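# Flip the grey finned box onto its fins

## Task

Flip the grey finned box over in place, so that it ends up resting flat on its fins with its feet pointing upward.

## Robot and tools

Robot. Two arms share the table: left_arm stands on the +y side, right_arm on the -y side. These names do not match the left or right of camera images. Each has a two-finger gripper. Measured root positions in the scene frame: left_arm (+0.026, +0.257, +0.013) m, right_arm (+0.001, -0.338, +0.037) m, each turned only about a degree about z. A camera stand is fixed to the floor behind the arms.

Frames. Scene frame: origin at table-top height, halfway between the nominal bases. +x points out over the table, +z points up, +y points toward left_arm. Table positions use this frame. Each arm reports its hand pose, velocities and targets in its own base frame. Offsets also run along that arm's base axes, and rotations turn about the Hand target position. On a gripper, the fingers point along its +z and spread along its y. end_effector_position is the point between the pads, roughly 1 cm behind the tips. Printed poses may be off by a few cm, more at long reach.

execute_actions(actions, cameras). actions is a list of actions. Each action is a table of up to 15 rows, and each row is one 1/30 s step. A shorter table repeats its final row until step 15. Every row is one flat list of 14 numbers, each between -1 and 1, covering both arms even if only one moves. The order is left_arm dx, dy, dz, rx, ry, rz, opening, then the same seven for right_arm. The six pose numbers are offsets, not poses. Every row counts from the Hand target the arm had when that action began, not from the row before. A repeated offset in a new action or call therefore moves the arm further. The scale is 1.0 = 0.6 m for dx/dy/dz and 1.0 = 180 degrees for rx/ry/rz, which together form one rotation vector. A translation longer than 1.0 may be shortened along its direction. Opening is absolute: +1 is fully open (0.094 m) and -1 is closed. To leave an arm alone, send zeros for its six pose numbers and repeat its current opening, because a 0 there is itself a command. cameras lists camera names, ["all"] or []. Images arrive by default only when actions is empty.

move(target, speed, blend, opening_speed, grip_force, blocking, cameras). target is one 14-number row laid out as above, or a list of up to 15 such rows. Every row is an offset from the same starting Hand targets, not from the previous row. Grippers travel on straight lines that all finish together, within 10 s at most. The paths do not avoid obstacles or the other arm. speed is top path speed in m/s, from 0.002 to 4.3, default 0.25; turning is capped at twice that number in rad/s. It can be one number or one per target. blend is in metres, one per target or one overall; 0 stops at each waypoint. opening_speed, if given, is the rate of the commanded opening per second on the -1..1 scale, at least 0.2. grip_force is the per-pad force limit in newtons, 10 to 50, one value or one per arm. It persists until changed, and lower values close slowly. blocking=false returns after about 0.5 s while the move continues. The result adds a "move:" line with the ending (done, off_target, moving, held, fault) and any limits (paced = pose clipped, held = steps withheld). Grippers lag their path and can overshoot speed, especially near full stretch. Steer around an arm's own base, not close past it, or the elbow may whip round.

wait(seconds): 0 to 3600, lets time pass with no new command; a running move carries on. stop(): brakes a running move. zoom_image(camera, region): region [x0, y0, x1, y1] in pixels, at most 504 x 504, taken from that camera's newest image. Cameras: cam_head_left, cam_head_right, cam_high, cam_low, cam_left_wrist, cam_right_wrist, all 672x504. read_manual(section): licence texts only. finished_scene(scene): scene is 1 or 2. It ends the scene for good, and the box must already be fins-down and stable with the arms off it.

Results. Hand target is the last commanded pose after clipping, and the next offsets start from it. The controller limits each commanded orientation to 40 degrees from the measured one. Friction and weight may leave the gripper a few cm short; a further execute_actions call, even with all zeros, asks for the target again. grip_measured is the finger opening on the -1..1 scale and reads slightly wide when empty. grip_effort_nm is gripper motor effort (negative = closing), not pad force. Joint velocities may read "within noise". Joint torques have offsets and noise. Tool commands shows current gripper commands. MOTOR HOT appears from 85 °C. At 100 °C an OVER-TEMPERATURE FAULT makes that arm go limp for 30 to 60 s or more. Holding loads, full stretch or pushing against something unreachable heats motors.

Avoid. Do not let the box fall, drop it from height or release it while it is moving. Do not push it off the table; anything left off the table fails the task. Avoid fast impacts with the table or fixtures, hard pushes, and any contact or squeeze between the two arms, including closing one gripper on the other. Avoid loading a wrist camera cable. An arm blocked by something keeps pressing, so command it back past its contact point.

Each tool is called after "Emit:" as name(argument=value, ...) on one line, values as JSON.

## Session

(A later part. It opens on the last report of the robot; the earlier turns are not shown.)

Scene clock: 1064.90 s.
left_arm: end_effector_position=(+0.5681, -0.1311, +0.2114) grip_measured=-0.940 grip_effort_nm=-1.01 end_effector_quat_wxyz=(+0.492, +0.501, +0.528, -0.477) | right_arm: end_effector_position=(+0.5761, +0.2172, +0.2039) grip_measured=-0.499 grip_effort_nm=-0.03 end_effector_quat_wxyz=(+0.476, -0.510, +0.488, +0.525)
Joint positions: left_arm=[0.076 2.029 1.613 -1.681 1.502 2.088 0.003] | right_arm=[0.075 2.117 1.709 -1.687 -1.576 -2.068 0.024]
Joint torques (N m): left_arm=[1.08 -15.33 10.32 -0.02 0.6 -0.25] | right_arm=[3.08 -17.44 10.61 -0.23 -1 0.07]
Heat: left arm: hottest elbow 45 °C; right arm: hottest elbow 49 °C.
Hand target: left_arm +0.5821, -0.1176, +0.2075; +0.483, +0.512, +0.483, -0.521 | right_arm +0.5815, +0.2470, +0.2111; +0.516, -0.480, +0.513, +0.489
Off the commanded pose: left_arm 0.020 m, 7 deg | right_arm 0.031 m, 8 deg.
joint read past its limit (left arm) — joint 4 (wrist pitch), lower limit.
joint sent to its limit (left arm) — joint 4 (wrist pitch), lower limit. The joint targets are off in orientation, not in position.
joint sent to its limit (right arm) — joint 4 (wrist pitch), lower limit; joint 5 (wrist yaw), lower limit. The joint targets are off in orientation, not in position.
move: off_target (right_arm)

Emit:
move(target=[[0,0,0,0,0,0,-1, 0.0,-0.0417,0.0,0,0,0,-0.5],[0,0,0,0,0,0,-1, 0.0,-0.0417,0.0,0,0,0,-0.95]], speed=0.04, opening_speed=0.4, cameras=["cam_right_wrist"])

Emit:
zoom_image(camera="cam_right_wrist", region=[220, 180, 480, 500])

Scene clock: 1089.40 s.
left_arm: end_effector_position=(+0.5680, -0.1302, +0.2109) grip_measured=-0.940 grip_effort_nm=-1.01 end_effector_quat_wxyz=(+0.491, +0.502, +0.529, -0.477) | right_arm: end_effector_position=(+0.5767, +0.2172, +0.2049) grip_measured=-0.773 grip_effort_nm=-1.04 end_effector_quat_wxyz=(+0.479, -0.508, +0.486, +0.526)
Joint positions: left_arm=[0.078 2.029 1.613 -1.681 1.498 2.088 0.003] | right_arm=[0.075 2.117 1.709 -1.687 -1.583 -2.071 0.011]
Joint torques (N m): left_arm=[0.85 -15.5 10.28 -0.08 0.71 -0.25] | right_arm=[-0.15 -18.37 8.46 -0.17 -0.72 -0.05]
Heat: left arm: hottest elbow 45 °C; right arm: hottest elbow 49 °C.
Hand target: left_arm +0.5821, -0.1176, +0.2076; +0.483, +0.512, +0.483, -0.521 | right_arm +0.5815, +0.2221, +0.2112; +0.516, -0.480, +0.513, +0.489
Off the commanded pose: left_arm 0.019 m, 7 deg | right_arm 0.009 m, 7 deg.
joint read past its limit (left arm) — joint 4 (wrist pitch), lower limit.
joint sent to its limit (left arm) — joint 4 (wrist pitch), lower limit. The joint targets are off in orientation, not in position.
joint sent to its limit (right arm) — joint 4 (wrist pitch), lower limit; joint 5 (wrist yaw), lower limit. The joint targets are off in orientation, not in position.
move: off_target (right_arm); target 2's new opening was sent with right_arm's hand 0.010 m and 8 deg from that target

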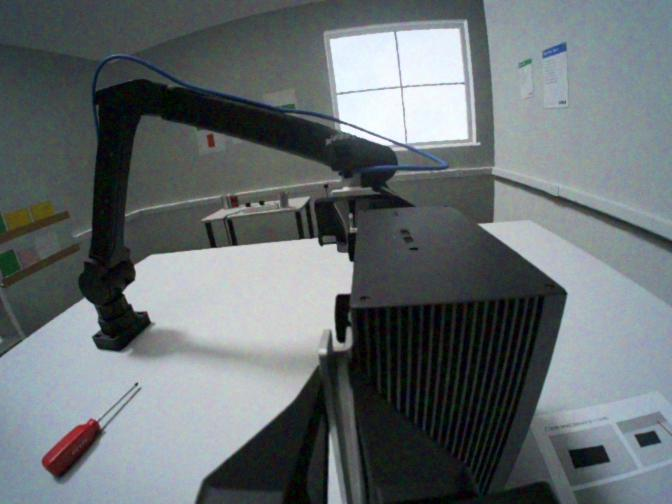

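Scaled by 1.575 from the camera's image (finer frame: 960x720).

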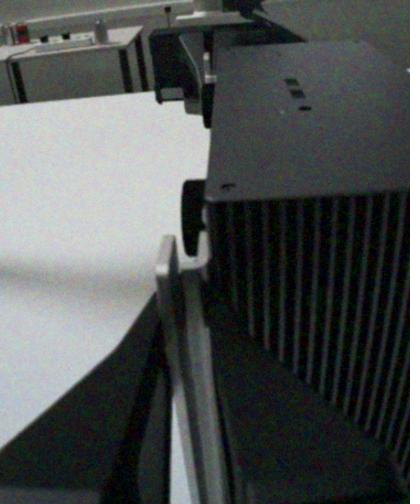

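Emit:
move(target=[[0,0,0,0,0,0,-1, 0.0,0,0.0,0,0,0,-0.5],[0,0,0,0,0,0,-1, 0.0,-0.0155,0.0,0,0,0,-0.5],[0,0,0,0,0,0,-1, 0.0,-0.0155,0.0,0,0,0,-0.98]], speed=0.04, opening_speed=0.4, cameras=["cam_right_wrist"])

Emit:
zoom_image(camera="cam_right_wrist", region=[220, 180, 480, 500])

Scene clock: 1101.83 s.
left_arm: end_effector_position=(+0.5681, -0.1302, +0.2108) grip_measured=-0.940 grip_effort_nm=-1.01 end_effector_quat_wxyz=(+0.492, +0.501, +0.529, -0.477) | right_arm: end_effector_position=(+0.5770, +0.2168, +0.2049) grip_measured=-0.775 grip_effort_nm=-1.04 end_effector_quat_wxyz=(+0.480, -0.508, +0.486, +0.525)
Joint positions: left_arm=[0.078 2.03 1.613 -1.681 1.499 2.088 0.003] | right_arm=[0.074 2.118 1.709 -1.687 -1.584 -2.072 0.011]
Joint torques (N m): left_arm=[0.97 -15.44 10.36 -0.05 0.69 -0.25] | right_arm=[-1.73 -19.14 7.54 -0.09 -0.63 -0.06]
Heat: left arm: hottest elbow 45 °C; right arm: hottest elbow 49 °C.
Hand target: left_arm +0.5821, -0.1176, +0.2075; +0.483, +0.512, +0.483, -0.521 | right_arm +0.5815, +0.2127, +0.2110; +0.516, -0.480, +0.513, +0.489
Off the commanded pose: left_arm 0.019 m, 7 deg | right_arm 0.009 m, 7 deg.
joint read past its limit (left arm) — joint 4 (wrist pitch), lower limit.
joint read past its limit (right arm) — joint 5 (wrist yaw), lower limit.
joint sent to its limit (left arm) — joint 4 (wrist pitch), lower limit. The joint targets are off in orientation, not in position.
joint sent to its limit (right arm) — joint 4 (wrist pitch), lower limit; joint 5 (wrist yaw), lower limit. The joint targets are off in orientation, not in position.
move: off_target (right_arm); target 3's new opening was sent with right_arm's hand 0.009 m and 7 deg from that target

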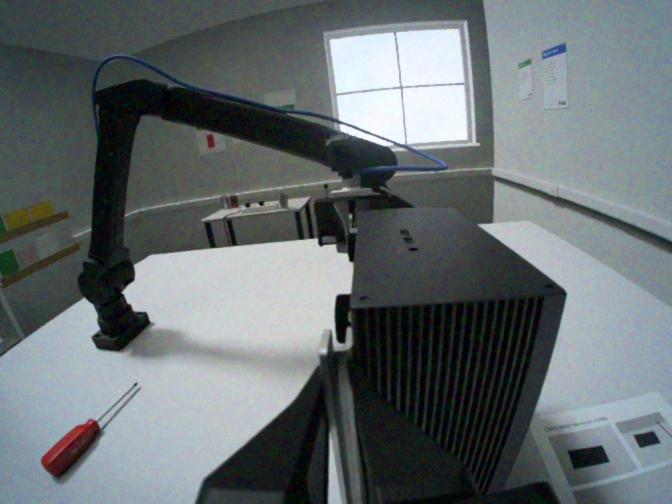

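Scaled by 1.575 from the camera's image (finer frame: 960x720).

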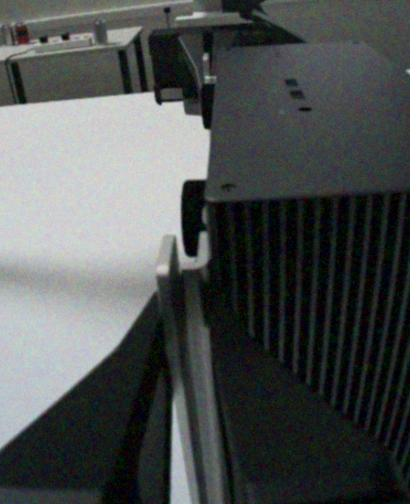

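Emit:
move(target=[[0,0,0,0,0,0,-1, 0.0,0,0.0,0,0,0,-0.5],[0,0,0,0,0,0,-1, 0.0,-0.025,0.0,0,0,0,-0.5]], speed=0.06, opening_speed=0.6, cameras=[])

Scene clock: 1108.67 s.
left_arm: end_effector_position=(+0.5681, -0.1302, +0.2108) grip_measured=-0.940 grip_effort_nm=-1.01 end_effector_quat_wxyz=(+0.491, +0.501, +0.529, -0.477) | right_arm: end_effector_position=(+0.5797, +0.2050, +0.2026) grip_measured=-0.502 grip_effort_nm=0.07 end_effector_quat_wxyz=(+0.484, -0.502, +0.492, +0.521)
Joint positions: left_arm=[0.078 2.03 1.613 -1.681 1.499 2.088 0.003] | right_arm=[0.054 2.118 1.702 -1.687 -1.584 -2.075 0.023]
Joint torques (N m): left_arm=[1.03 -15.56 10.35 -0.01 0.69 -0.25] | right_arm=[-2.08 -20.37 6.54 -0.23 -0.64 -0.19]
Heat: left arm: hottest elbow 45 °C; right arm: hottest elbow 48 °C.
Hand target: left_arm +0.5821, -0.1176, +0.2075; +0.483, +0.512, +0.483, -0.521 | right_arm +0.5815, +0.1977, +0.2111; +0.516, -0.480, +0.513, +0.489
Off the commanded pose: left_arm 0.019 m, 7 deg | right_arm 0.011 m, 6 deg.
joint read past its limit (left arm) — joint 4 (wrist pitch), lower limit.
joint read past its limit (right arm) — joint 5 (wrist yaw), lower limit.
joint sent to its limit (left arm) — joint 4 (wrist pitch), lower limit. The joint targets are off in orientation, not in position.
joint sent to its limit (right arm) — joint 4 (wrist pitch), lower limit; joint 5 (wrist yaw), lower limit. The joint targets are off in orientation, not in position.
move: off_target (right_arm)

Emit:
move(target=[[0,0,0,0,0,0,-1, -0.003,0.036,0.0,0,0,0,-0.5],[0,0,0,0,0,0,-1, -0.003,0.036,0.0,0,0,0,-0.98]], speed=0.04, opening_speed=0.4, cameras=[])

Scene clock: 1121.30 s.
left_arm: end_effector_position=(+0.5685, -0.1304, +0.2110) grip_measured=-0.940 grip_effort_nm=-1.01 end_effector_quat_wxyz=(+0.493, +0.500, +0.528, -0.478) | right_arm: end_effector_position=(+0.5773, +0.2109, +0.2028) grip_measured=-0.918 grip_effort_nm=-0.99 end_effector_quat_wxyz=(+0.481, -0.505, +0.490, +0.523)
Joint positions: left_arm=[0.078 2.03 1.613 -1.681 1.503 2.088 0.003] | right_arm=[0.064 2.117 1.702 -1.687 -1.582 -2.075 0.004]
Joint torques (N m): left_arm=[1.03 -15.44 10.35 -0.02 0.53 -0.26] | right_arm=[0.21 -18.67 8.29 -0.28 -0.67 -0.08]
Heat: left arm: hottest elbow 45 °C; right arm: hottest elbow 48 °C.
Hand target: left_arm +0.5821, -0.1176, +0.2075; +0.483, +0.512, +0.483, -0.521 | right_arm +0.5797, +0.2193, +0.2112; +0.516, -0.480, +0.513, +0.489
Off the commanded pose: left_arm 0.019 m, 7 deg | right_arm 0.012 m, 7 deg.
joint read past its limit (left arm) — joint 4 (wrist pitch), lower limit.
joint sent to its limit (left arm) — joint 4 (wrist pitch), lower limit. The joint targets are off in orientation, not in position.
joint sent to its limit (right arm) — joint 4 (wrist pitch), lower limit; joint 5 (wrist yaw), lower limit. The joint targets are off in orientation, not in position.
move: off_target (right_arm); target 2's new opening was sent with right_arm's hand 0.012 m and 7 deg from that target

Emit:
move(target=[[0,0,0,0,0,0,-1, 0,0,0,0,0,0,-1],[0.03,0,0.045,0,0.03,0.036,-1, 0.03,0,0.045,0,0.03,0.036,-1]], speed=0.04, cameras=["cam_low","cam_head_left"])

Scene clock: 1168.17 s.
left_arm: end_effector_position=(+0.5822, -0.1309, +0.2174) grip_measured=-0.940 grip_effort_nm=-1.01 end_effector_quat_wxyz=(+0.482, +0.474, +0.544, -0.497) | right_arm: end_effector_position=(+0.5896, +0.2117, +0.2078) grip_measured=-0.920 grip_effort_nm=-1.04 end_effector_quat_wxyz=(+0.459, -0.486, +0.509, +0.542)
Joint positions: left_arm=[0.075 2.049 1.658 -1.673 1.524 1.981 0.003] | right_arm=[0.064 2.135 1.752 -1.676 -1.58 -1.953 0.004]
Joint torques (N m): left_arm=[1.03 -17.44 11.6 -0.34 1.85 -0.77] | right_arm=[0.62 -21.01 10.62 -0.65 -0.8 0.56]
Heat: left arm: hottest elbow 45 °C; right arm: hottest elbow 48 °C.
Hand target: left_arm +0.6001, -0.1177, +0.2346; +0.489, +0.458, +0.533, -0.516 | right_arm +0.5978, +0.2193, +0.2380; +0.463, -0.485, +0.509, +0.540
Off the commanded pose: left_arm 0.028 m, 3 deg | right_arm 0.032 m, 1 deg.
joint sent to its limit (left arm) — joint 4 (wrist pitch), lower limit; joint 5 (wrist yaw), upper limit. The joint targets are off in orientation, not in position.
joint sent to its limit (right arm) — joint 4 (wrist pitch), lower limit; joint 5 (wrist yaw), lower limit. The joint targets still meet the commanded pose.
move: off_target (left_arm, right_arm)
Images, in order (width x height): cam_head_left 672x504, cam_low 672x504.

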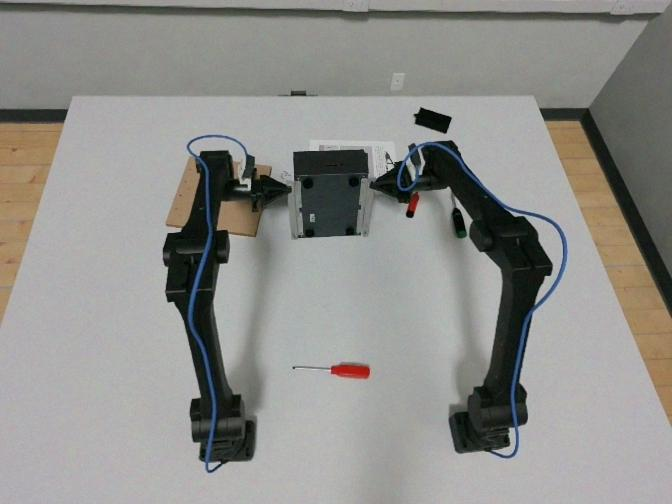

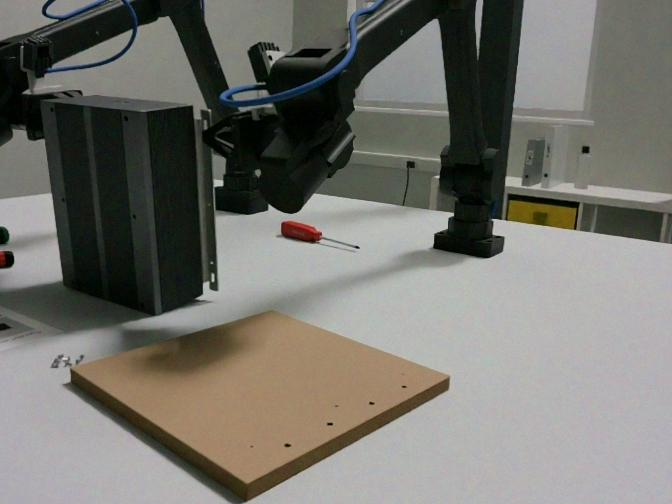

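Emit:
move(target=[-0.1,0,0.01,0,0,0,-1, -0.1,0,0.01,0,0,0,-1], speed=0.04, cameras=["cam_low"])

Scene clock: 1175.97 s.
left_arm: end_effector_position=(+0.5378, -0.1339, +0.2174) grip_measured=-0.940 grip_effort_nm=-1.01 end_effector_quat_wxyz=(+0.481, +0.471, +0.545, -0.500) | right_arm: end_effector_position=(+0.5458, +0.2106, +0.2057) grip_measured=-0.920 grip_effort_nm=-1.04 end_effector_quat_wxyz=(+0.456, -0.485, +0.511, +0.544)
Joint positions: left_arm=[0.076 1.956 1.496 -1.668 1.527 2.036 0.003] | right_arm=[0.067 2.044 1.583 -1.668 -1.58 -2.014 0.004]
Joint torques (N m): left_arm=[1.79 -19.37 7.46 -0.59 1.56 -0.57] | right_arm=[0.21 -23 6.91 -0.88 -0.74 0.34]
Heat: left arm: hottest elbow 46 °C; right arm: hottest elbow 48 °C.
Hand target: left_arm +0.5401, -0.1175, +0.2406; +0.489, +0.458, +0.534, -0.516 | right_arm +0.5378, +0.2192, +0.2440; +0.463, -0.485, +0.509, +0.540
Off the commanded pose: left_arm 0.028 m, 3 deg | right_arm 0.040 m, 1 deg.
joint sent to its limit (left arm) — joint 4 (wrist pitch), lower limit. The joint targets are off in orientation, not in position.
joint sent to its limit (right arm) — joint 4 (wrist pitch), lower limit; joint 5 (wrist yaw), lower limit. The joint targets still meet the commanded pose.
move: off_target (left_arm, right_arm)

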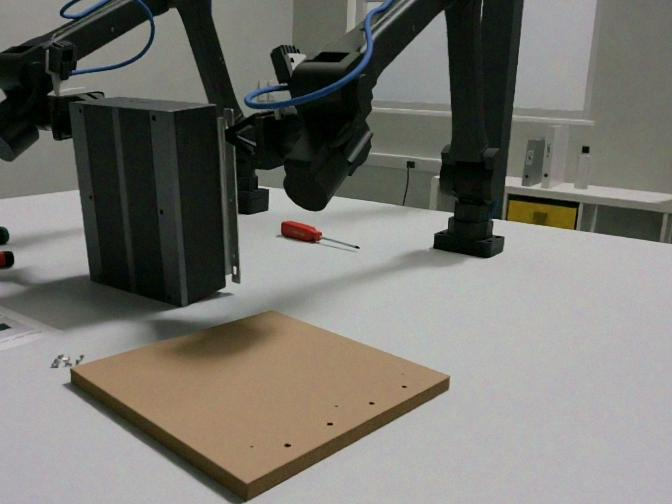

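Emit:
move(target=[-0.108,0,0.0,0,0,0.014,-1, -0.092,0,0.0,0,0,0.014,-1], speed=0.04, cameras=["cam_low"])

Scene clock: 1182.53 s.
left_arm: end_effector_position=(+0.4726, -0.1316, +0.2191) grip_measured=-0.940 grip_effort_nm=-1.01 end_effector_quat_wxyz=(+0.478, +0.458, +0.554, -0.505) | right_arm: end_effector_position=(+0.4877, +0.2150, +0.2069) grip_measured=-0.920 grip_effort_nm=-1.04 end_effector_quat_wxyz=(-0.444, +0.485, -0.512, -0.552)
Joint positions: left_arm=[0.092 1.817 1.274 -1.668 1.529 2.091 0.003] | right_arm=[0.084 1.931 1.395 -1.668 -1.575 -2.07 0.004]
Joint torques (N m): left_arm=[1.73 -16.67 7.12 -0.68 1.58 -0.31] | right_arm=[0.26 -20.78 6.89 -1.16 -0.76 0.2]
Heat: left arm: hottest elbow 45 °C; right arm: hottest elbow 48 °C.
Hand target: left_arm +0.4753, -0.1176, +0.2405; +0.500, +0.446, +0.544, -0.505 | right_arm +0.4825, +0.2193, +0.2440; -0.451, +0.496, -0.498, -0.550
Off the commanded pose: left_arm 0.026 m, 3 deg | right_arm 0.038 m, 2 deg.
joint sent to its limit (left arm) — joint 4 (wrist pitch), lower limit; joint 5 (wrist yaw), upper limit. The joint targets still meet the commanded pose.
joint sent to its limit (right arm) — joint 4 (wrist pitch), lower limit. The joint targets still meet the commanded pose.
move: off_target (left_arm, right_arm)

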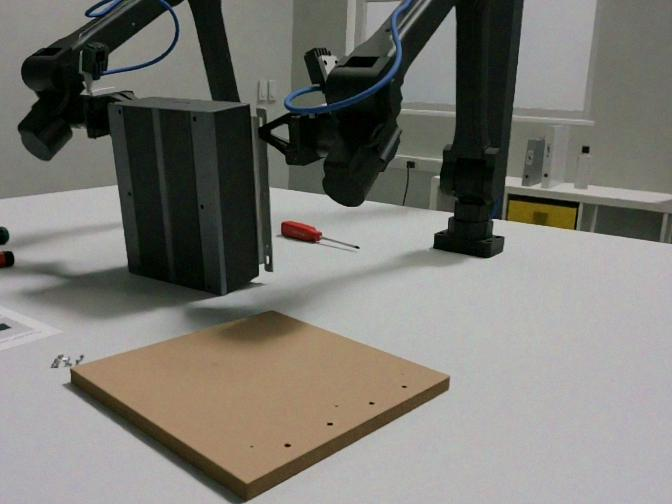

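Emit:
move(target=[-0.104,0,0.0,0,0,0.01,-1, -0.096,0,0.0,0,0,0.01,-1], speed=0.04, cameras=["cam_low","cam_head_left"])

Scene clock: 1192.47 s.
left_arm: end_effector_position=(+0.4080, -0.1320, +0.2206) grip_measured=-0.940 grip_effort_nm=-1.01 end_effector_quat_wxyz=(+0.476, +0.447, +0.562, -0.508) | right_arm: end_effector_position=(+0.4279, +0.2187, +0.2097) grip_measured=-0.920 grip_effort_nm=-1.04 end_effector_quat_wxyz=(-0.428, +0.489, -0.514, -0.560)
Joint positions: left_arm=[0.106 1.67 1.068 -1.633 1.532 2.091 0.003] | right_arm=[0.103 1.816 1.222 -1.668 -1.564 -2.105 0.004]
Joint torques (N m): left_arm=[2.2 -14.21 7.19 -0.51 1.46 -0.17] | right_arm=[-0.32 -20.01 6.9 -1.13 -0.75 -0.06]
Heat: left arm: hottest elbow 45 °C; right arm: hottest elbow 47 °C.
Hand target: left_arm +0.4129, -0.1175, +0.2405; +0.508, +0.438, +0.551, -0.497 | right_arm +0.4250, +0.2192, +0.2441; -0.443, +0.504, -0.490, -0.557
Off the commanded pose: left_arm 0.025 m, 4 deg | right_arm 0.034 m, 4 deg.
joint sent to its limit (left arm) — joint 5 (wrist yaw), upper limit; joint 6 (wrist roll), upper limit. The joint targets still meet the commanded pose.
joint sent to its limit (right arm) — joint 4 (wrist pitch), lower limit. The joint targets still meet the commanded pose.
move: off_target (left_arm, right_arm)
Images, in order (width x height): cam_head_left 672x504, cam_low 672x504.

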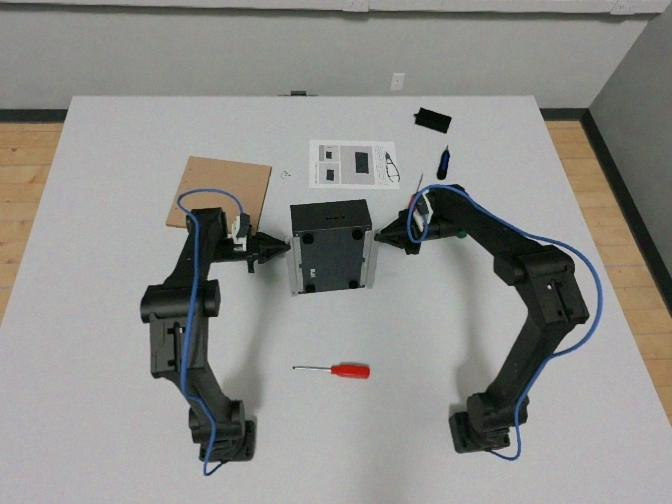

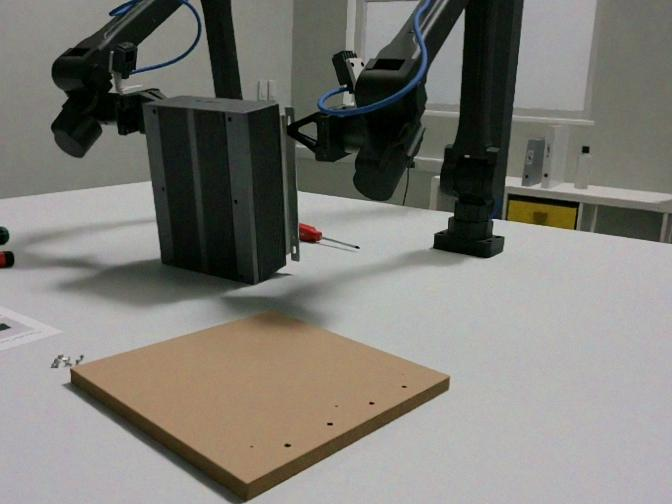

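Emit:
move(target=[-0.065,0,0.0,0,-0.01,0.005,-1, -0.065,0,0.0,0,-0.01,0.005,-1], speed=0.04, cameras=["cam_low"])

Scene clock: 1212.10 s.
left_arm: end_effector_position=(+0.3659, -0.1334, +0.2199) grip_measured=-0.940 grip_effort_nm=-1.01 end_effector_quat_wxyz=(+0.483, +0.449, +0.560, -0.501) | right_arm: end_effector_position=(+0.3866, +0.2202, +0.2102) grip_measured=-0.920 grip_effort_nm=-1.04 end_effector_quat_wxyz=(-0.425, +0.499, -0.507, -0.559)
Joint positions: left_arm=[0.115 1.568 0.937 -1.589 1.531 2.091 0.003] | right_arm=[0.117 1.729 1.102 -1.622 -1.554 -2.105 0.004]
Joint torques (N m): left_arm=[2.78 -12.45 7.62 -0.23 1.49 -0.17] | right_arm=[-0.32 -18.2 6.97 -0.9 -0.89 -0.07]
Heat: left arm: hottest elbow 44 °C; right arm: hottest elbow 46 °C.
Hand target: left_arm +0.3739, -0.1176, +0.2406; +0.520, +0.441, +0.546, -0.486 | right_arm +0.3858, +0.2193, +0.2441; -0.446, +0.516, -0.479, -0.553
Off the commanded pose: left_arm 0.027 m, 5 deg | right_arm 0.034 m, 5 deg.
joint sent to its limit (left arm) — joint 5 (wrist yaw), upper limit; joint 6 (wrist roll), upper limit. The joint targets still meet the commanded pose.
joint sent to its limit (right arm) — joint 6 (wrist roll), lower limit. The joint targets still meet the commanded pose.
move: off_target (left_arm, right_arm)

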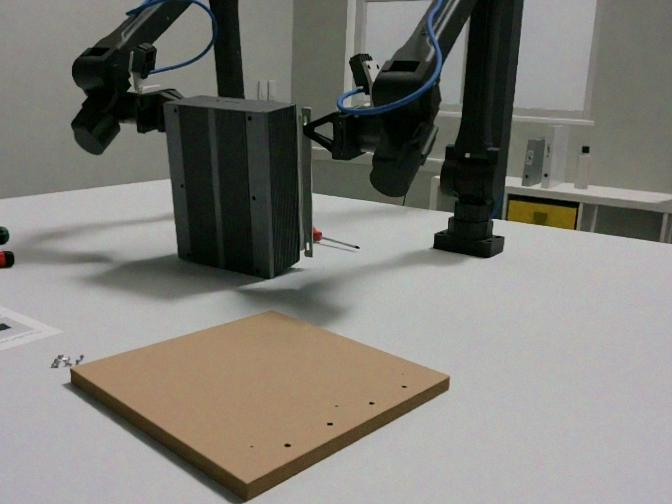

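Emit:
move(target=[[0.0331,0.0037,0.0108,-0.0073,0.0663,0,-1, 0.033,0.0045,0.0108,-0.009,0.0661,0,-1],[0.0679,0.0075,0.0133,-0.0134,0.1213,0,-1, 0.0677,0.0092,0.0133,-0.0165,0.1209,0,-1]], speed=0.04, blend=0.01, cameras=["cam_low"])

Scene clock: 1253.63 s.
left_arm: end_effector_position=(+0.3911, -0.1287, +0.2286) grip_measured=-0.940 grip_effort_nm=-1.01 end_effector_quat_wxyz=(+0.392, +0.350, +0.628, -0.573) | right_arm: end_effector_position=(+0.4159, +0.2240, +0.2164) grip_measured=-0.921 grip_effort_nm=-1.04 end_effector_quat_wxyz=(+0.328, -0.407, +0.582, +0.622)
Joint positions: left_arm=[0.119 1.618 1.025 -1.657 1.526 1.788 0.003] | right_arm=[0.118 1.781 1.198 -1.649 -1.558 -1.755 0.004]
Joint torques (N m): left_arm=[2.26 -10.05 11.18 -1.22 1.67 -0.41] | right_arm=[-0.73 -17.08 9.91 -1.81 -0.99 0.2]
Heat: left arm: hottest elbow 45 °C; right arm: hottest elbow 45 °C.
Hand target: left_arm +0.4146, -0.1131, +0.2484; +0.416, +0.330, +0.624, -0.573 | right_arm +0.4266, +0.2248, +0.2520; +0.334, -0.414, +0.568, +0.628
Off the commanded pose: left_arm 0.035 m, 4 deg | right_arm 0.037 m, 2 deg.
joint sent to its limit (left arm) — joint 4 (wrist pitch), lower limit; joint 5 (wrist yaw), upper limit. The joint targets still meet the commanded pose.
joint sent to its limit (right arm) — joint 4 (wrist pitch), lower limit. The joint targets still meet the commanded pose.
move: off_target (left_arm, right_arm)

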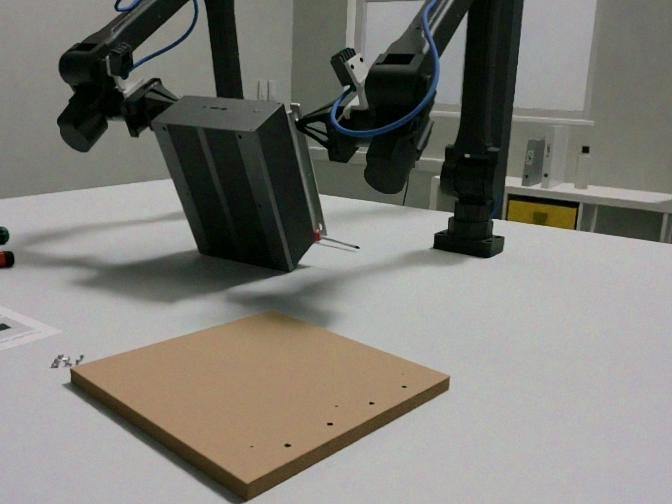

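Emit:
move(target=[[0.0331,0.0037,-0.0092,-0.0061,0.0553,0,-1, 0.033,0.0045,-0.0092,-0.0075,0.0551,0,-1],[0.064,0.0071,-0.0307,-0.0122,0.1103,0,-1, 0.0637,0.0087,-0.0307,-0.015,0.11,0,-1]], speed=0.04, blend=0.01, cameras=["cam_low"])

Scene clock: 1268.73 s.
left_arm: end_effector_position=(+0.4265, -0.1236, +0.2078) grip_measured=-0.940 grip_effort_nm=-1.01 end_effector_quat_wxyz=(+0.280, +0.233, +0.682, -0.634) | right_arm: end_effector_position=(+0.4538, +0.2285, +0.1919) grip_measured=-0.929 grip_effort_nm=-1.04 end_effector_quat_wxyz=(+0.211, -0.295, +0.646, +0.672)
Joint positions: left_arm=[0.121 1.738 1.117 -1.66 1.519 1.455 0.003] | right_arm=[0.118 1.903 1.304 -1.649 -1.559 -1.409 0.003]
Joint torques (N m): left_arm=[1.85 -11.87 11.59 -1.05 1.97 -0.35] | right_arm=[-0.91 -19.19 9.66 -1.65 -1.04 0.17]
Heat: left arm: hottest elbow 46 °C; right arm: hottest elbow 46 °C.
Hand target: left_arm +0.4530, -0.1089, +0.2302; +0.309, +0.219, +0.676, -0.633 | right_arm +0.4648, +0.2300, +0.2335; +0.221, -0.308, +0.632, +0.676
Off the commanded pose: left_arm 0.038 m, 4 deg | right_arm 0.043 m, 3 deg.
joint sent to its limit (left arm) — joint 4 (wrist pitch), lower limit; joint 5 (wrist yaw), upper limit. The joint targets still meet the commanded pose.
joint at its limit (right arm) — joint 4 (wrist pitch), lower limit.
move: off_target (left_arm, right_arm)

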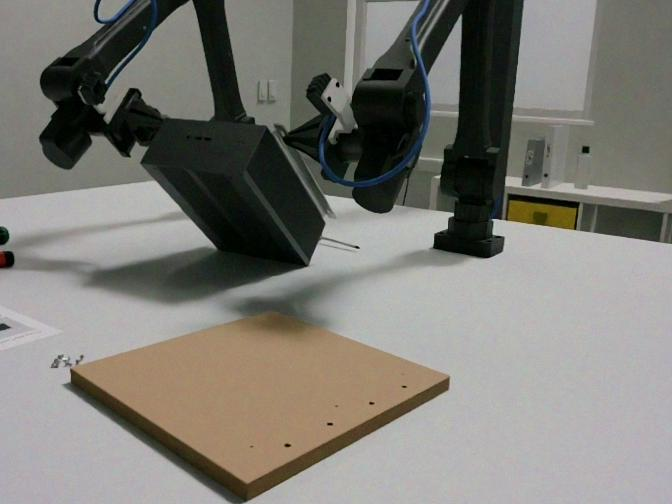

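Emit:
move(target=[[0.0255,0.0028,-0.0327,-0.0061,0.0553,0,-1, 0.0254,0.0035,-0.0327,-0.0075,0.0551,0,-1],[0.0453,0.005,-0.076,-0.0122,0.1103,0,-1, 0.0453,0.0062,-0.076,-0.015,0.11,0,-1]], speed=0.04, blend=0.01, cameras=["cam_low"])

Scene clock: 1284.07 s.
left_arm: end_effector_position=(+0.4517, -0.1202, +0.1620) grip_measured=-0.940 grip_effort_nm=-1.01 end_effector_quat_wxyz=(+0.166, +0.116, +0.712, -0.673) | right_arm: end_effector_position=(+0.4792, +0.2303, +0.1441) grip_measured=-0.931 grip_effort_nm=-1.04 end_effector_quat_wxyz=(+0.095, -0.182, +0.686, +0.698)
Joint positions: left_arm=[0.122 1.887 1.177 -1.661 1.514 1.204 0.003] | right_arm=[0.116 2.043 1.374 -1.649 -1.559 -1.142 0.003]
Joint torques (N m): left_arm=[1.44 -13.98 11.11 -1.1 1.99 -0.49] | right_arm=[-1.03 -20.84 9.13 -1.99 -1.02 0.26]
Heat: left arm: hottest elbow 48 °C; right arm: hottest elbow 47 °C.
Hand target: left_arm +0.4802, -0.1057, +0.1845; +0.192, +0.100, +0.707, -0.674 | right_arm +0.4919, +0.2337, +0.1879; +0.102, -0.192, +0.676, +0.704
Off the commanded pose: left_arm 0.039 m, 3 deg | right_arm 0.046 m, 2 deg.
joint sent to its limit (left arm) — joint 4 (wrist pitch), lower limit. The joint targets still meet the commanded pose.
joint sent to its limit (right arm) — joint 4 (wrist pitch), lower limit. The joint targets still meet the commanded pose.
move: off_target (left_arm, right_arm)

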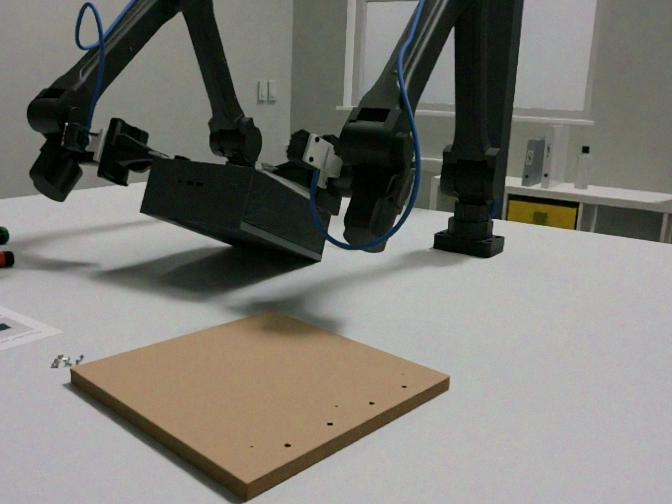

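Emit:
move(target=[[0.0033,0.0004,-0.0517,-0.0061,0.0553,0,-1, 0.0033,0.0004,-0.0517,-0.0075,0.0551,0,-1],[0.0149,0.0016,-0.1117,-0.0122,0.1103,0,-1, 0.0149,0.002,-0.1117,-0.015,0.11,0,-1]], speed=0.03, blend=0.01, cameras=["cam_low"])

Scene clock: 1299.83 s.
left_arm: end_effector_position=(+0.4615, -0.1189, +0.0998) grip_measured=-0.940 grip_effort_nm=-1.01 end_effector_quat_wxyz=(+0.051, +0.002, +0.720, -0.692) | right_arm: end_effector_position=(+0.4875, +0.2309, +0.0818) grip_measured=-0.931 grip_effort_nm=-1.04 end_effector_quat_wxyz=(-0.018, -0.067, +0.706, +0.705)
Joint positions: left_arm=[0.122 2.051 1.211 -1.661 1.507 1.008 0.003] | right_arm=[0.115 2.189 1.408 -1.649 -1.563 -0.928 0.003]
Joint torques (N m): left_arm=[1.44 -15.09 9.58 -1.29 1.81 -0.62] | right_arm=[-0.67 -21.71 7.75 -2 -0.86 0.4]
Heat: left arm: hottest elbow 49 °C; right arm: hottest elbow 48 °C.
Hand target: left_arm +0.4891, -0.1048, +0.1174; +0.069, -0.021, +0.716, -0.694 | right_arm +0.5009, +0.2349, +0.1209; -0.020, -0.071, +0.700, +0.710
Off the commanded pose: left_arm 0.036 m, 3 deg | right_arm 0.042 m, 1 deg.
joint sent to its limit (left arm) — joint 4 (wrist pitch), lower limit. The joint targets still meet the commanded pose.
joint sent to its limit (right arm) — joint 4 (wrist pitch), lower limit. The joint targets still meet the commanded pose.
move: off_target (left_arm, right_arm)

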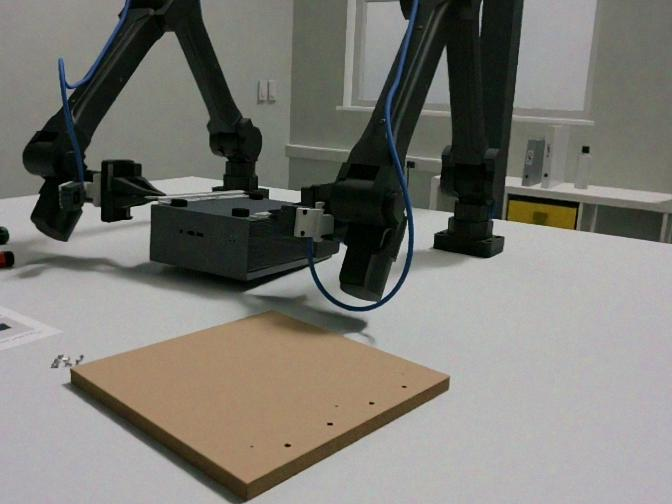

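Emit:
move(target=[[0.005,0,-0.03,-0.0021,0.0193,0,-1, 0.005,0,-0.03,-0.0026,0.0192,0,-1],[0.005,0,-0.055,-0.0021,0.0193,0,-1, 0.005,0,-0.055,-0.0026,0.0192,0,-1]], speed=0.02, cameras=["cam_low"])

Scene clock: 1307.87 s.
left_arm: end_effector_position=(+0.4655, -0.1184, +0.0841) grip_measured=-0.940 grip_effort_nm=-1.01 end_effector_quat_wxyz=(+0.027, -0.022, +0.720, -0.694) | right_arm: end_effector_position=(+0.4915, +0.2310, +0.0652) grip_measured=-0.931 grip_effort_nm=-1.04 end_effector_quat_wxyz=(-0.042, -0.041, +0.707, +0.705)
Joint positions: left_arm=[0.122 2.095 1.227 -1.66 1.507 0.967 0.003] | right_arm=[0.114 2.231 1.425 -1.649 -1.567 -0.883 0.003]
Joint torques (N m): left_arm=[1.44 -13.04 9.14 -0.23 1.71 -0.5] | right_arm=[-0.38 -19.49 7.3 -1.62 -0.66 0.19]
Heat: left arm: hottest elbow 48 °C; right arm: hottest elbow 48 °C.
Hand target: left_arm +0.4921, -0.1048, +0.0844; +0.047, -0.042, +0.716, -0.696 | right_arm +0.5039, +0.2349, +0.0880; -0.041, -0.049, +0.702, +0.709
Off the commanded pose: left_arm 0.030 m, 3 deg | right_arm 0.026 m, 1 deg.
move: off_target (left_arm, right_arm)

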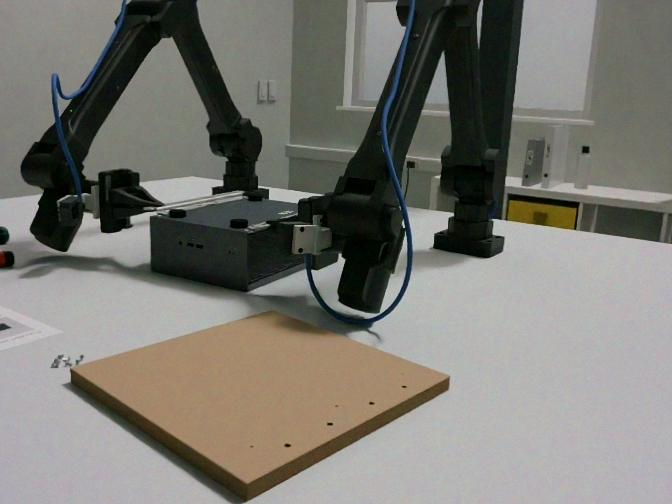

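Emit:
move(target=[0,0,-0.018,0,0,0,-1, 0,0,-0.022,0,0,0,-1], speed=0.03, cameras=[])

Scene clock: 1313.47 s.
left_arm: end_effector_position=(+0.4663, -0.1184, +0.0837) grip_measured=-0.940 grip_effort_nm=-1.01 end_effector_quat_wxyz=(+0.030, -0.022, +0.719, -0.694) | right_arm: end_effector_position=(+0.4928, +0.2311, +0.0648) grip_measured=-0.931 grip_effort_nm=-1.04 end_effector_quat_wxyz=(-0.041, -0.042, +0.707, +0.705)
Joint positions: left_arm=[0.122 2.096 1.227 -1.654 1.511 0.966 0.003] | right_arm=[0.114 2.234 1.43 -1.649 -1.567 -0.883 0.003]
Joint torques (N m): left_arm=[1.38 -11.34 9.09 0.38 1.57 -0.48] | right_arm=[-0.62 -17.73 7.28 -1.03 -0.58 0.07]
Heat: left arm: hottest elbow 48 °C; right arm: hottest elbow 48 °C.
Hand target: left_arm +0.4922, -0.1048, +0.0737; +0.047, -0.042, +0.716, -0.696 | right_arm +0.5039, +0.2349, +0.0749; -0.041, -0.049, +0.702, +0.709
Off the commanded pose: left_arm 0.031 m, 3 deg | right_arm 0.015 m, 1 deg.
move: off_target (left_arm, right_arm)

Emit:
move(target=[[0,0,0.02,0,0,0,-1, 0,0,0.02,0,0,0,-1],[0.08,0,0.02,0,0,0,-1, 0.08,0,0.02,0,0,0,-1]], speed=0.03, cameras=["cam_head_left","cam_low"])

Scene clock: 1329.40 s.
left_arm: end_effector_position=(+0.5136, -0.1126, +0.0847) grip_measured=-0.940 grip_effort_nm=-1.01 end_effector_quat_wxyz=(+0.031, -0.024, +0.719, -0.694) | right_arm: end_effector_position=(+0.5388, +0.2338, +0.0657) grip_measured=-0.931 grip_effort_nm=-1.04 end_effector_quat_wxyz=(-0.038, -0.041, +0.707, +0.705)
Joint positions: left_arm=[0.122 2.162 1.38 -1.665 1.515 0.888 0.003] | right_arm=[0.109 2.3 1.589 -1.649 -1.567 -0.794 0.003]
Joint torques (N m): left_arm=[0.15 -14.27 10.29 -0.09 1.85 -0.56] | right_arm=[-0.97 -20.84 8.47 -1.29 -0.41 0.2]
Heat: left arm: hottest elbow 47 °C; right arm: hottest elbow 47 °C.
Hand target: left_arm +0.5401, -0.1049, +0.0856; +0.047, -0.042, +0.716, -0.696 | right_arm +0.5520, +0.2348, +0.0869; -0.041, -0.049, +0.702, +0.709
Off the commanded pose: left_arm 0.028 m, 3 deg | right_arm 0.025 m, 1 deg.
move: off_target (left_arm, right_arm)

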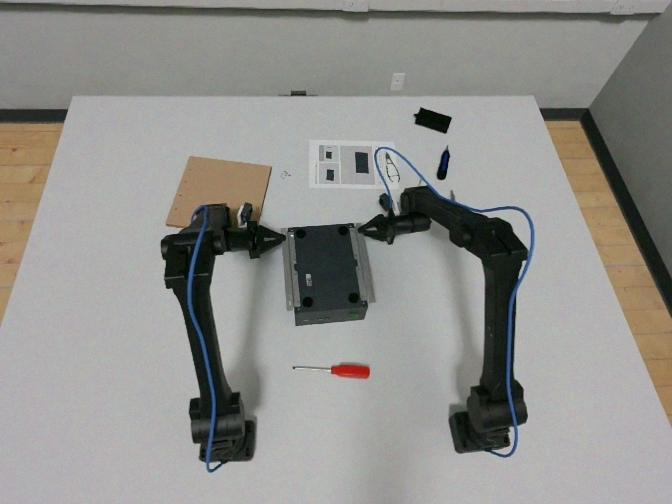

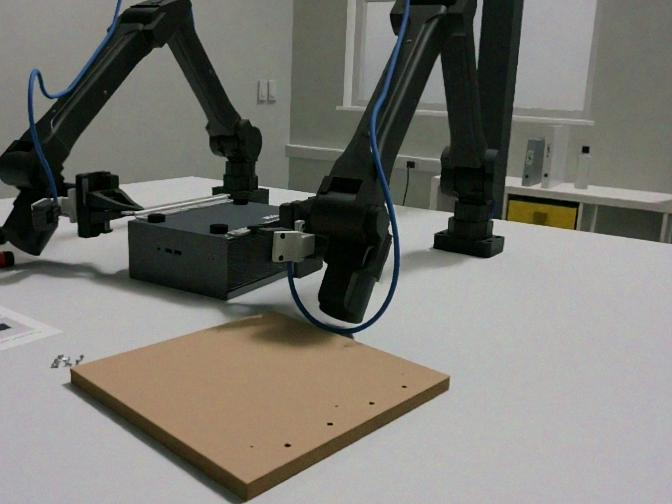

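Emit:
move(target=[[-0.025,0,0,0,0,0,-1, -0.01,0,-0.0157,0,0,0,-1],[-0.025,0,0,0,0,0,-0.6, -0.01,0,-0.0157,0,0,0,-0.6]], speed=0.03, opening_speed=0.3, cameras=["cam_low","cam_left_wrist","cam_right_wrist"])

Scene clock: 1345.30 s.
left_arm: end_effector_position=(+0.5220, -0.1095, +0.0820) grip_measured=-0.603 grip_effort_nm=0.17 end_effector_quat_wxyz=(+0.039, -0.037, +0.713, -0.699) | right_arm: end_effector_position=(+0.5384, +0.2338, +0.0654) grip_measured=-0.601 grip_effort_nm=0.07 end_effector_quat_wxyz=(-0.046, -0.034, +0.708, +0.704)
Joint positions: left_arm=[0.126 2.162 1.378 -1.573 1.543 0.79 0.019] | right_arm=[0.109 2.301 1.589 -1.652 -1.565 -0.776 0.019]
Joint torques (N m): left_arm=[0.03 -17.26 5.83 -0.01 0.64 -0.24] | right_arm=[-0.15 -19.9 6.9 -0.73 -0.52 -0.11]
Heat: left arm: hottest elbow 48 °C; right arm: hottest elbow 48 °C.
Hand target: left_arm +0.5252, -0.1048, +0.0857; +0.048, -0.042, +0.716, -0.696 | right_arm +0.5459, +0.2348, +0.0774; -0.041, -0.049, +0.702, +0.709
Off the commanded pose: left_arm 0.007 m, 1 deg | right_arm 0.014 m, 2 deg.
move: off_target (right_arm); target 2's new opening was sent with right_arm's hand 0.014 m and 1 deg from that target

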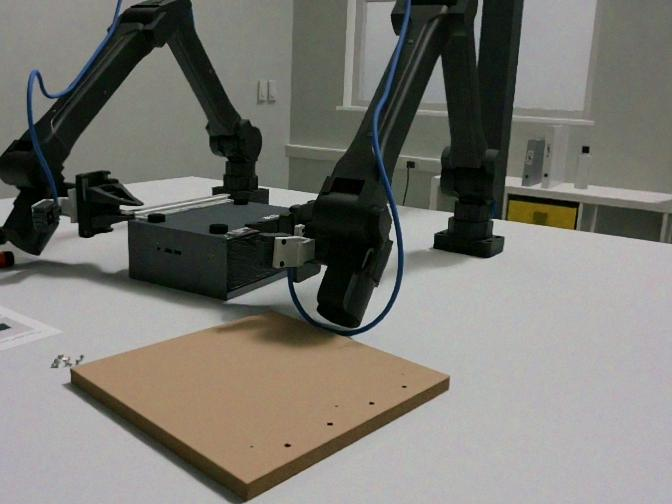

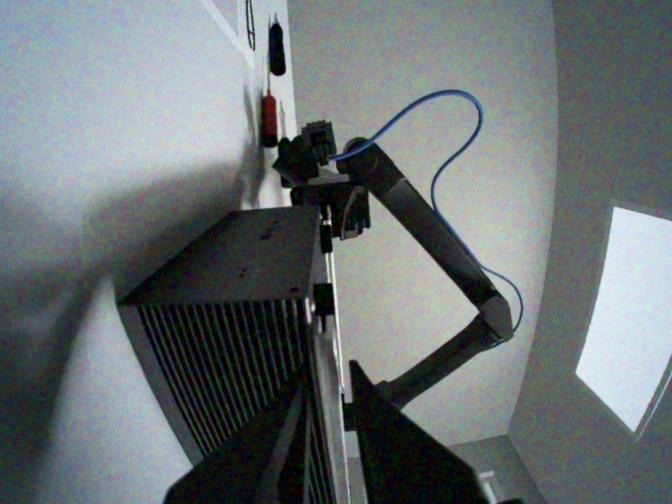

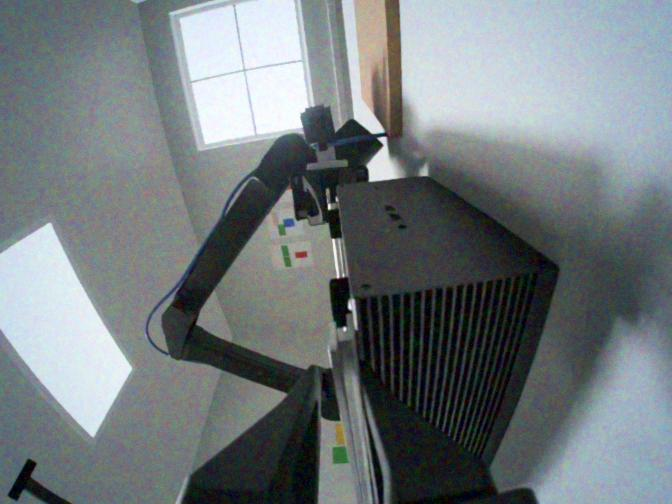

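Emit:
move(target=[[0,0.18,0,0,0,0,-0.6, 0,-0.18,0,0,0,0,-0.6],[-0.05,0.2,0.2,0,0,0,-0.6, -0.05,-0.2,0.2,0,0,0,-0.6]], speed=0.12, cameras=["cam_low","cam_head_left","cam_head_right","cam_high"])

Scene clock: 1352.63 s.
left_arm: end_effector_position=(+0.4967, +0.0108, +0.2033) grip_measured=-0.603 grip_effort_nm=0.17 end_effector_quat_wxyz=(+0.105, -0.087, +0.750, -0.647) | right_arm: end_effector_position=(+0.5142, +0.1222, +0.1938) grip_measured=-0.601 grip_effort_nm=0.07 end_effector_quat_wxyz=(+0.016, -0.002, +0.744, +0.667)
Joint positions: left_arm=[0.375 1.853 1.341 -1.668 1.399 0.662 0.019] | right_arm=[-0.098 1.942 1.433 -1.679 -1.437 -0.647 0.019]
Joint torques (N m): left_arm=[-0.15 -14.92 6.95 -0.65 0.75 -0.24] | right_arm=[-1.85 -15.85 6.04 -0.65 -0.82 -0.1]
Heat: left arm: hottest elbow 47 °C; right arm: hottest elbow 47 °C.
Hand target: left_arm +0.4952, +0.0151, +0.2057; +0.047, -0.042, +0.716, -0.696 | right_arm +0.5159, +0.1149, +0.1974; -0.041, -0.049, +0.702, +0.709
Off the commanded pose: left_arm 0.005 m, 11 deg | right_arm 0.008 m, 11 deg.
joint sent to its limit (left arm) — joint 4 (wrist pitch), lower limit. The joint targets are off in orientation, not in position.
joint sent to its limit (right arm) — joint 4 (wrist pitch), lower limit. The joint targets are off in orientation, not in position.
move: off_target (left_arm, right_arm)
Images, in order (width x height): cam_head_left 672x504, cam_head_right 672x504, cam_high 672x504, cam_low 672x504.

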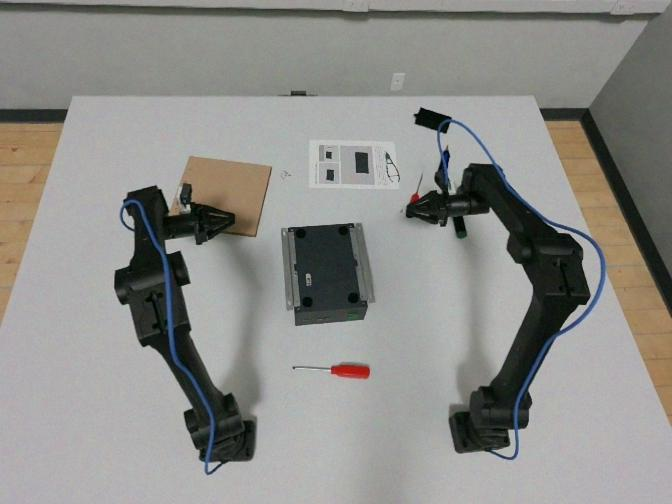

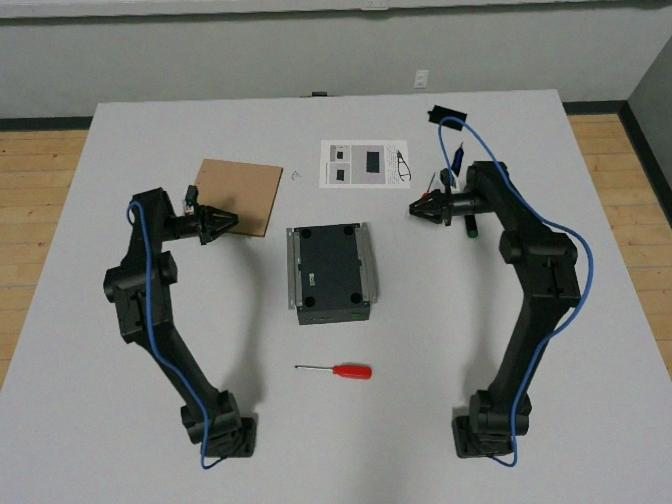

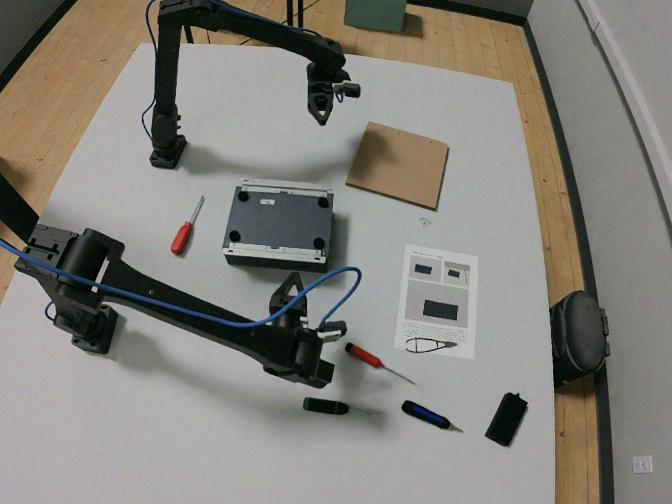

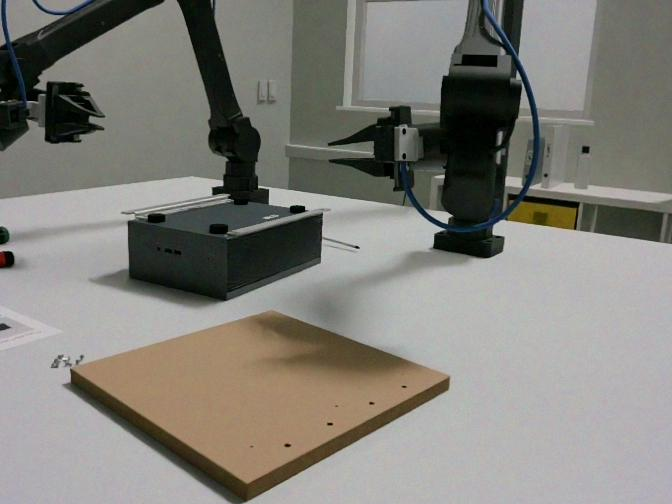

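The box lies flat on its fins with its feet up, and both arms are clear of it.

Emit:
finished_scene(scene=2)

The scene is finished: the task was done.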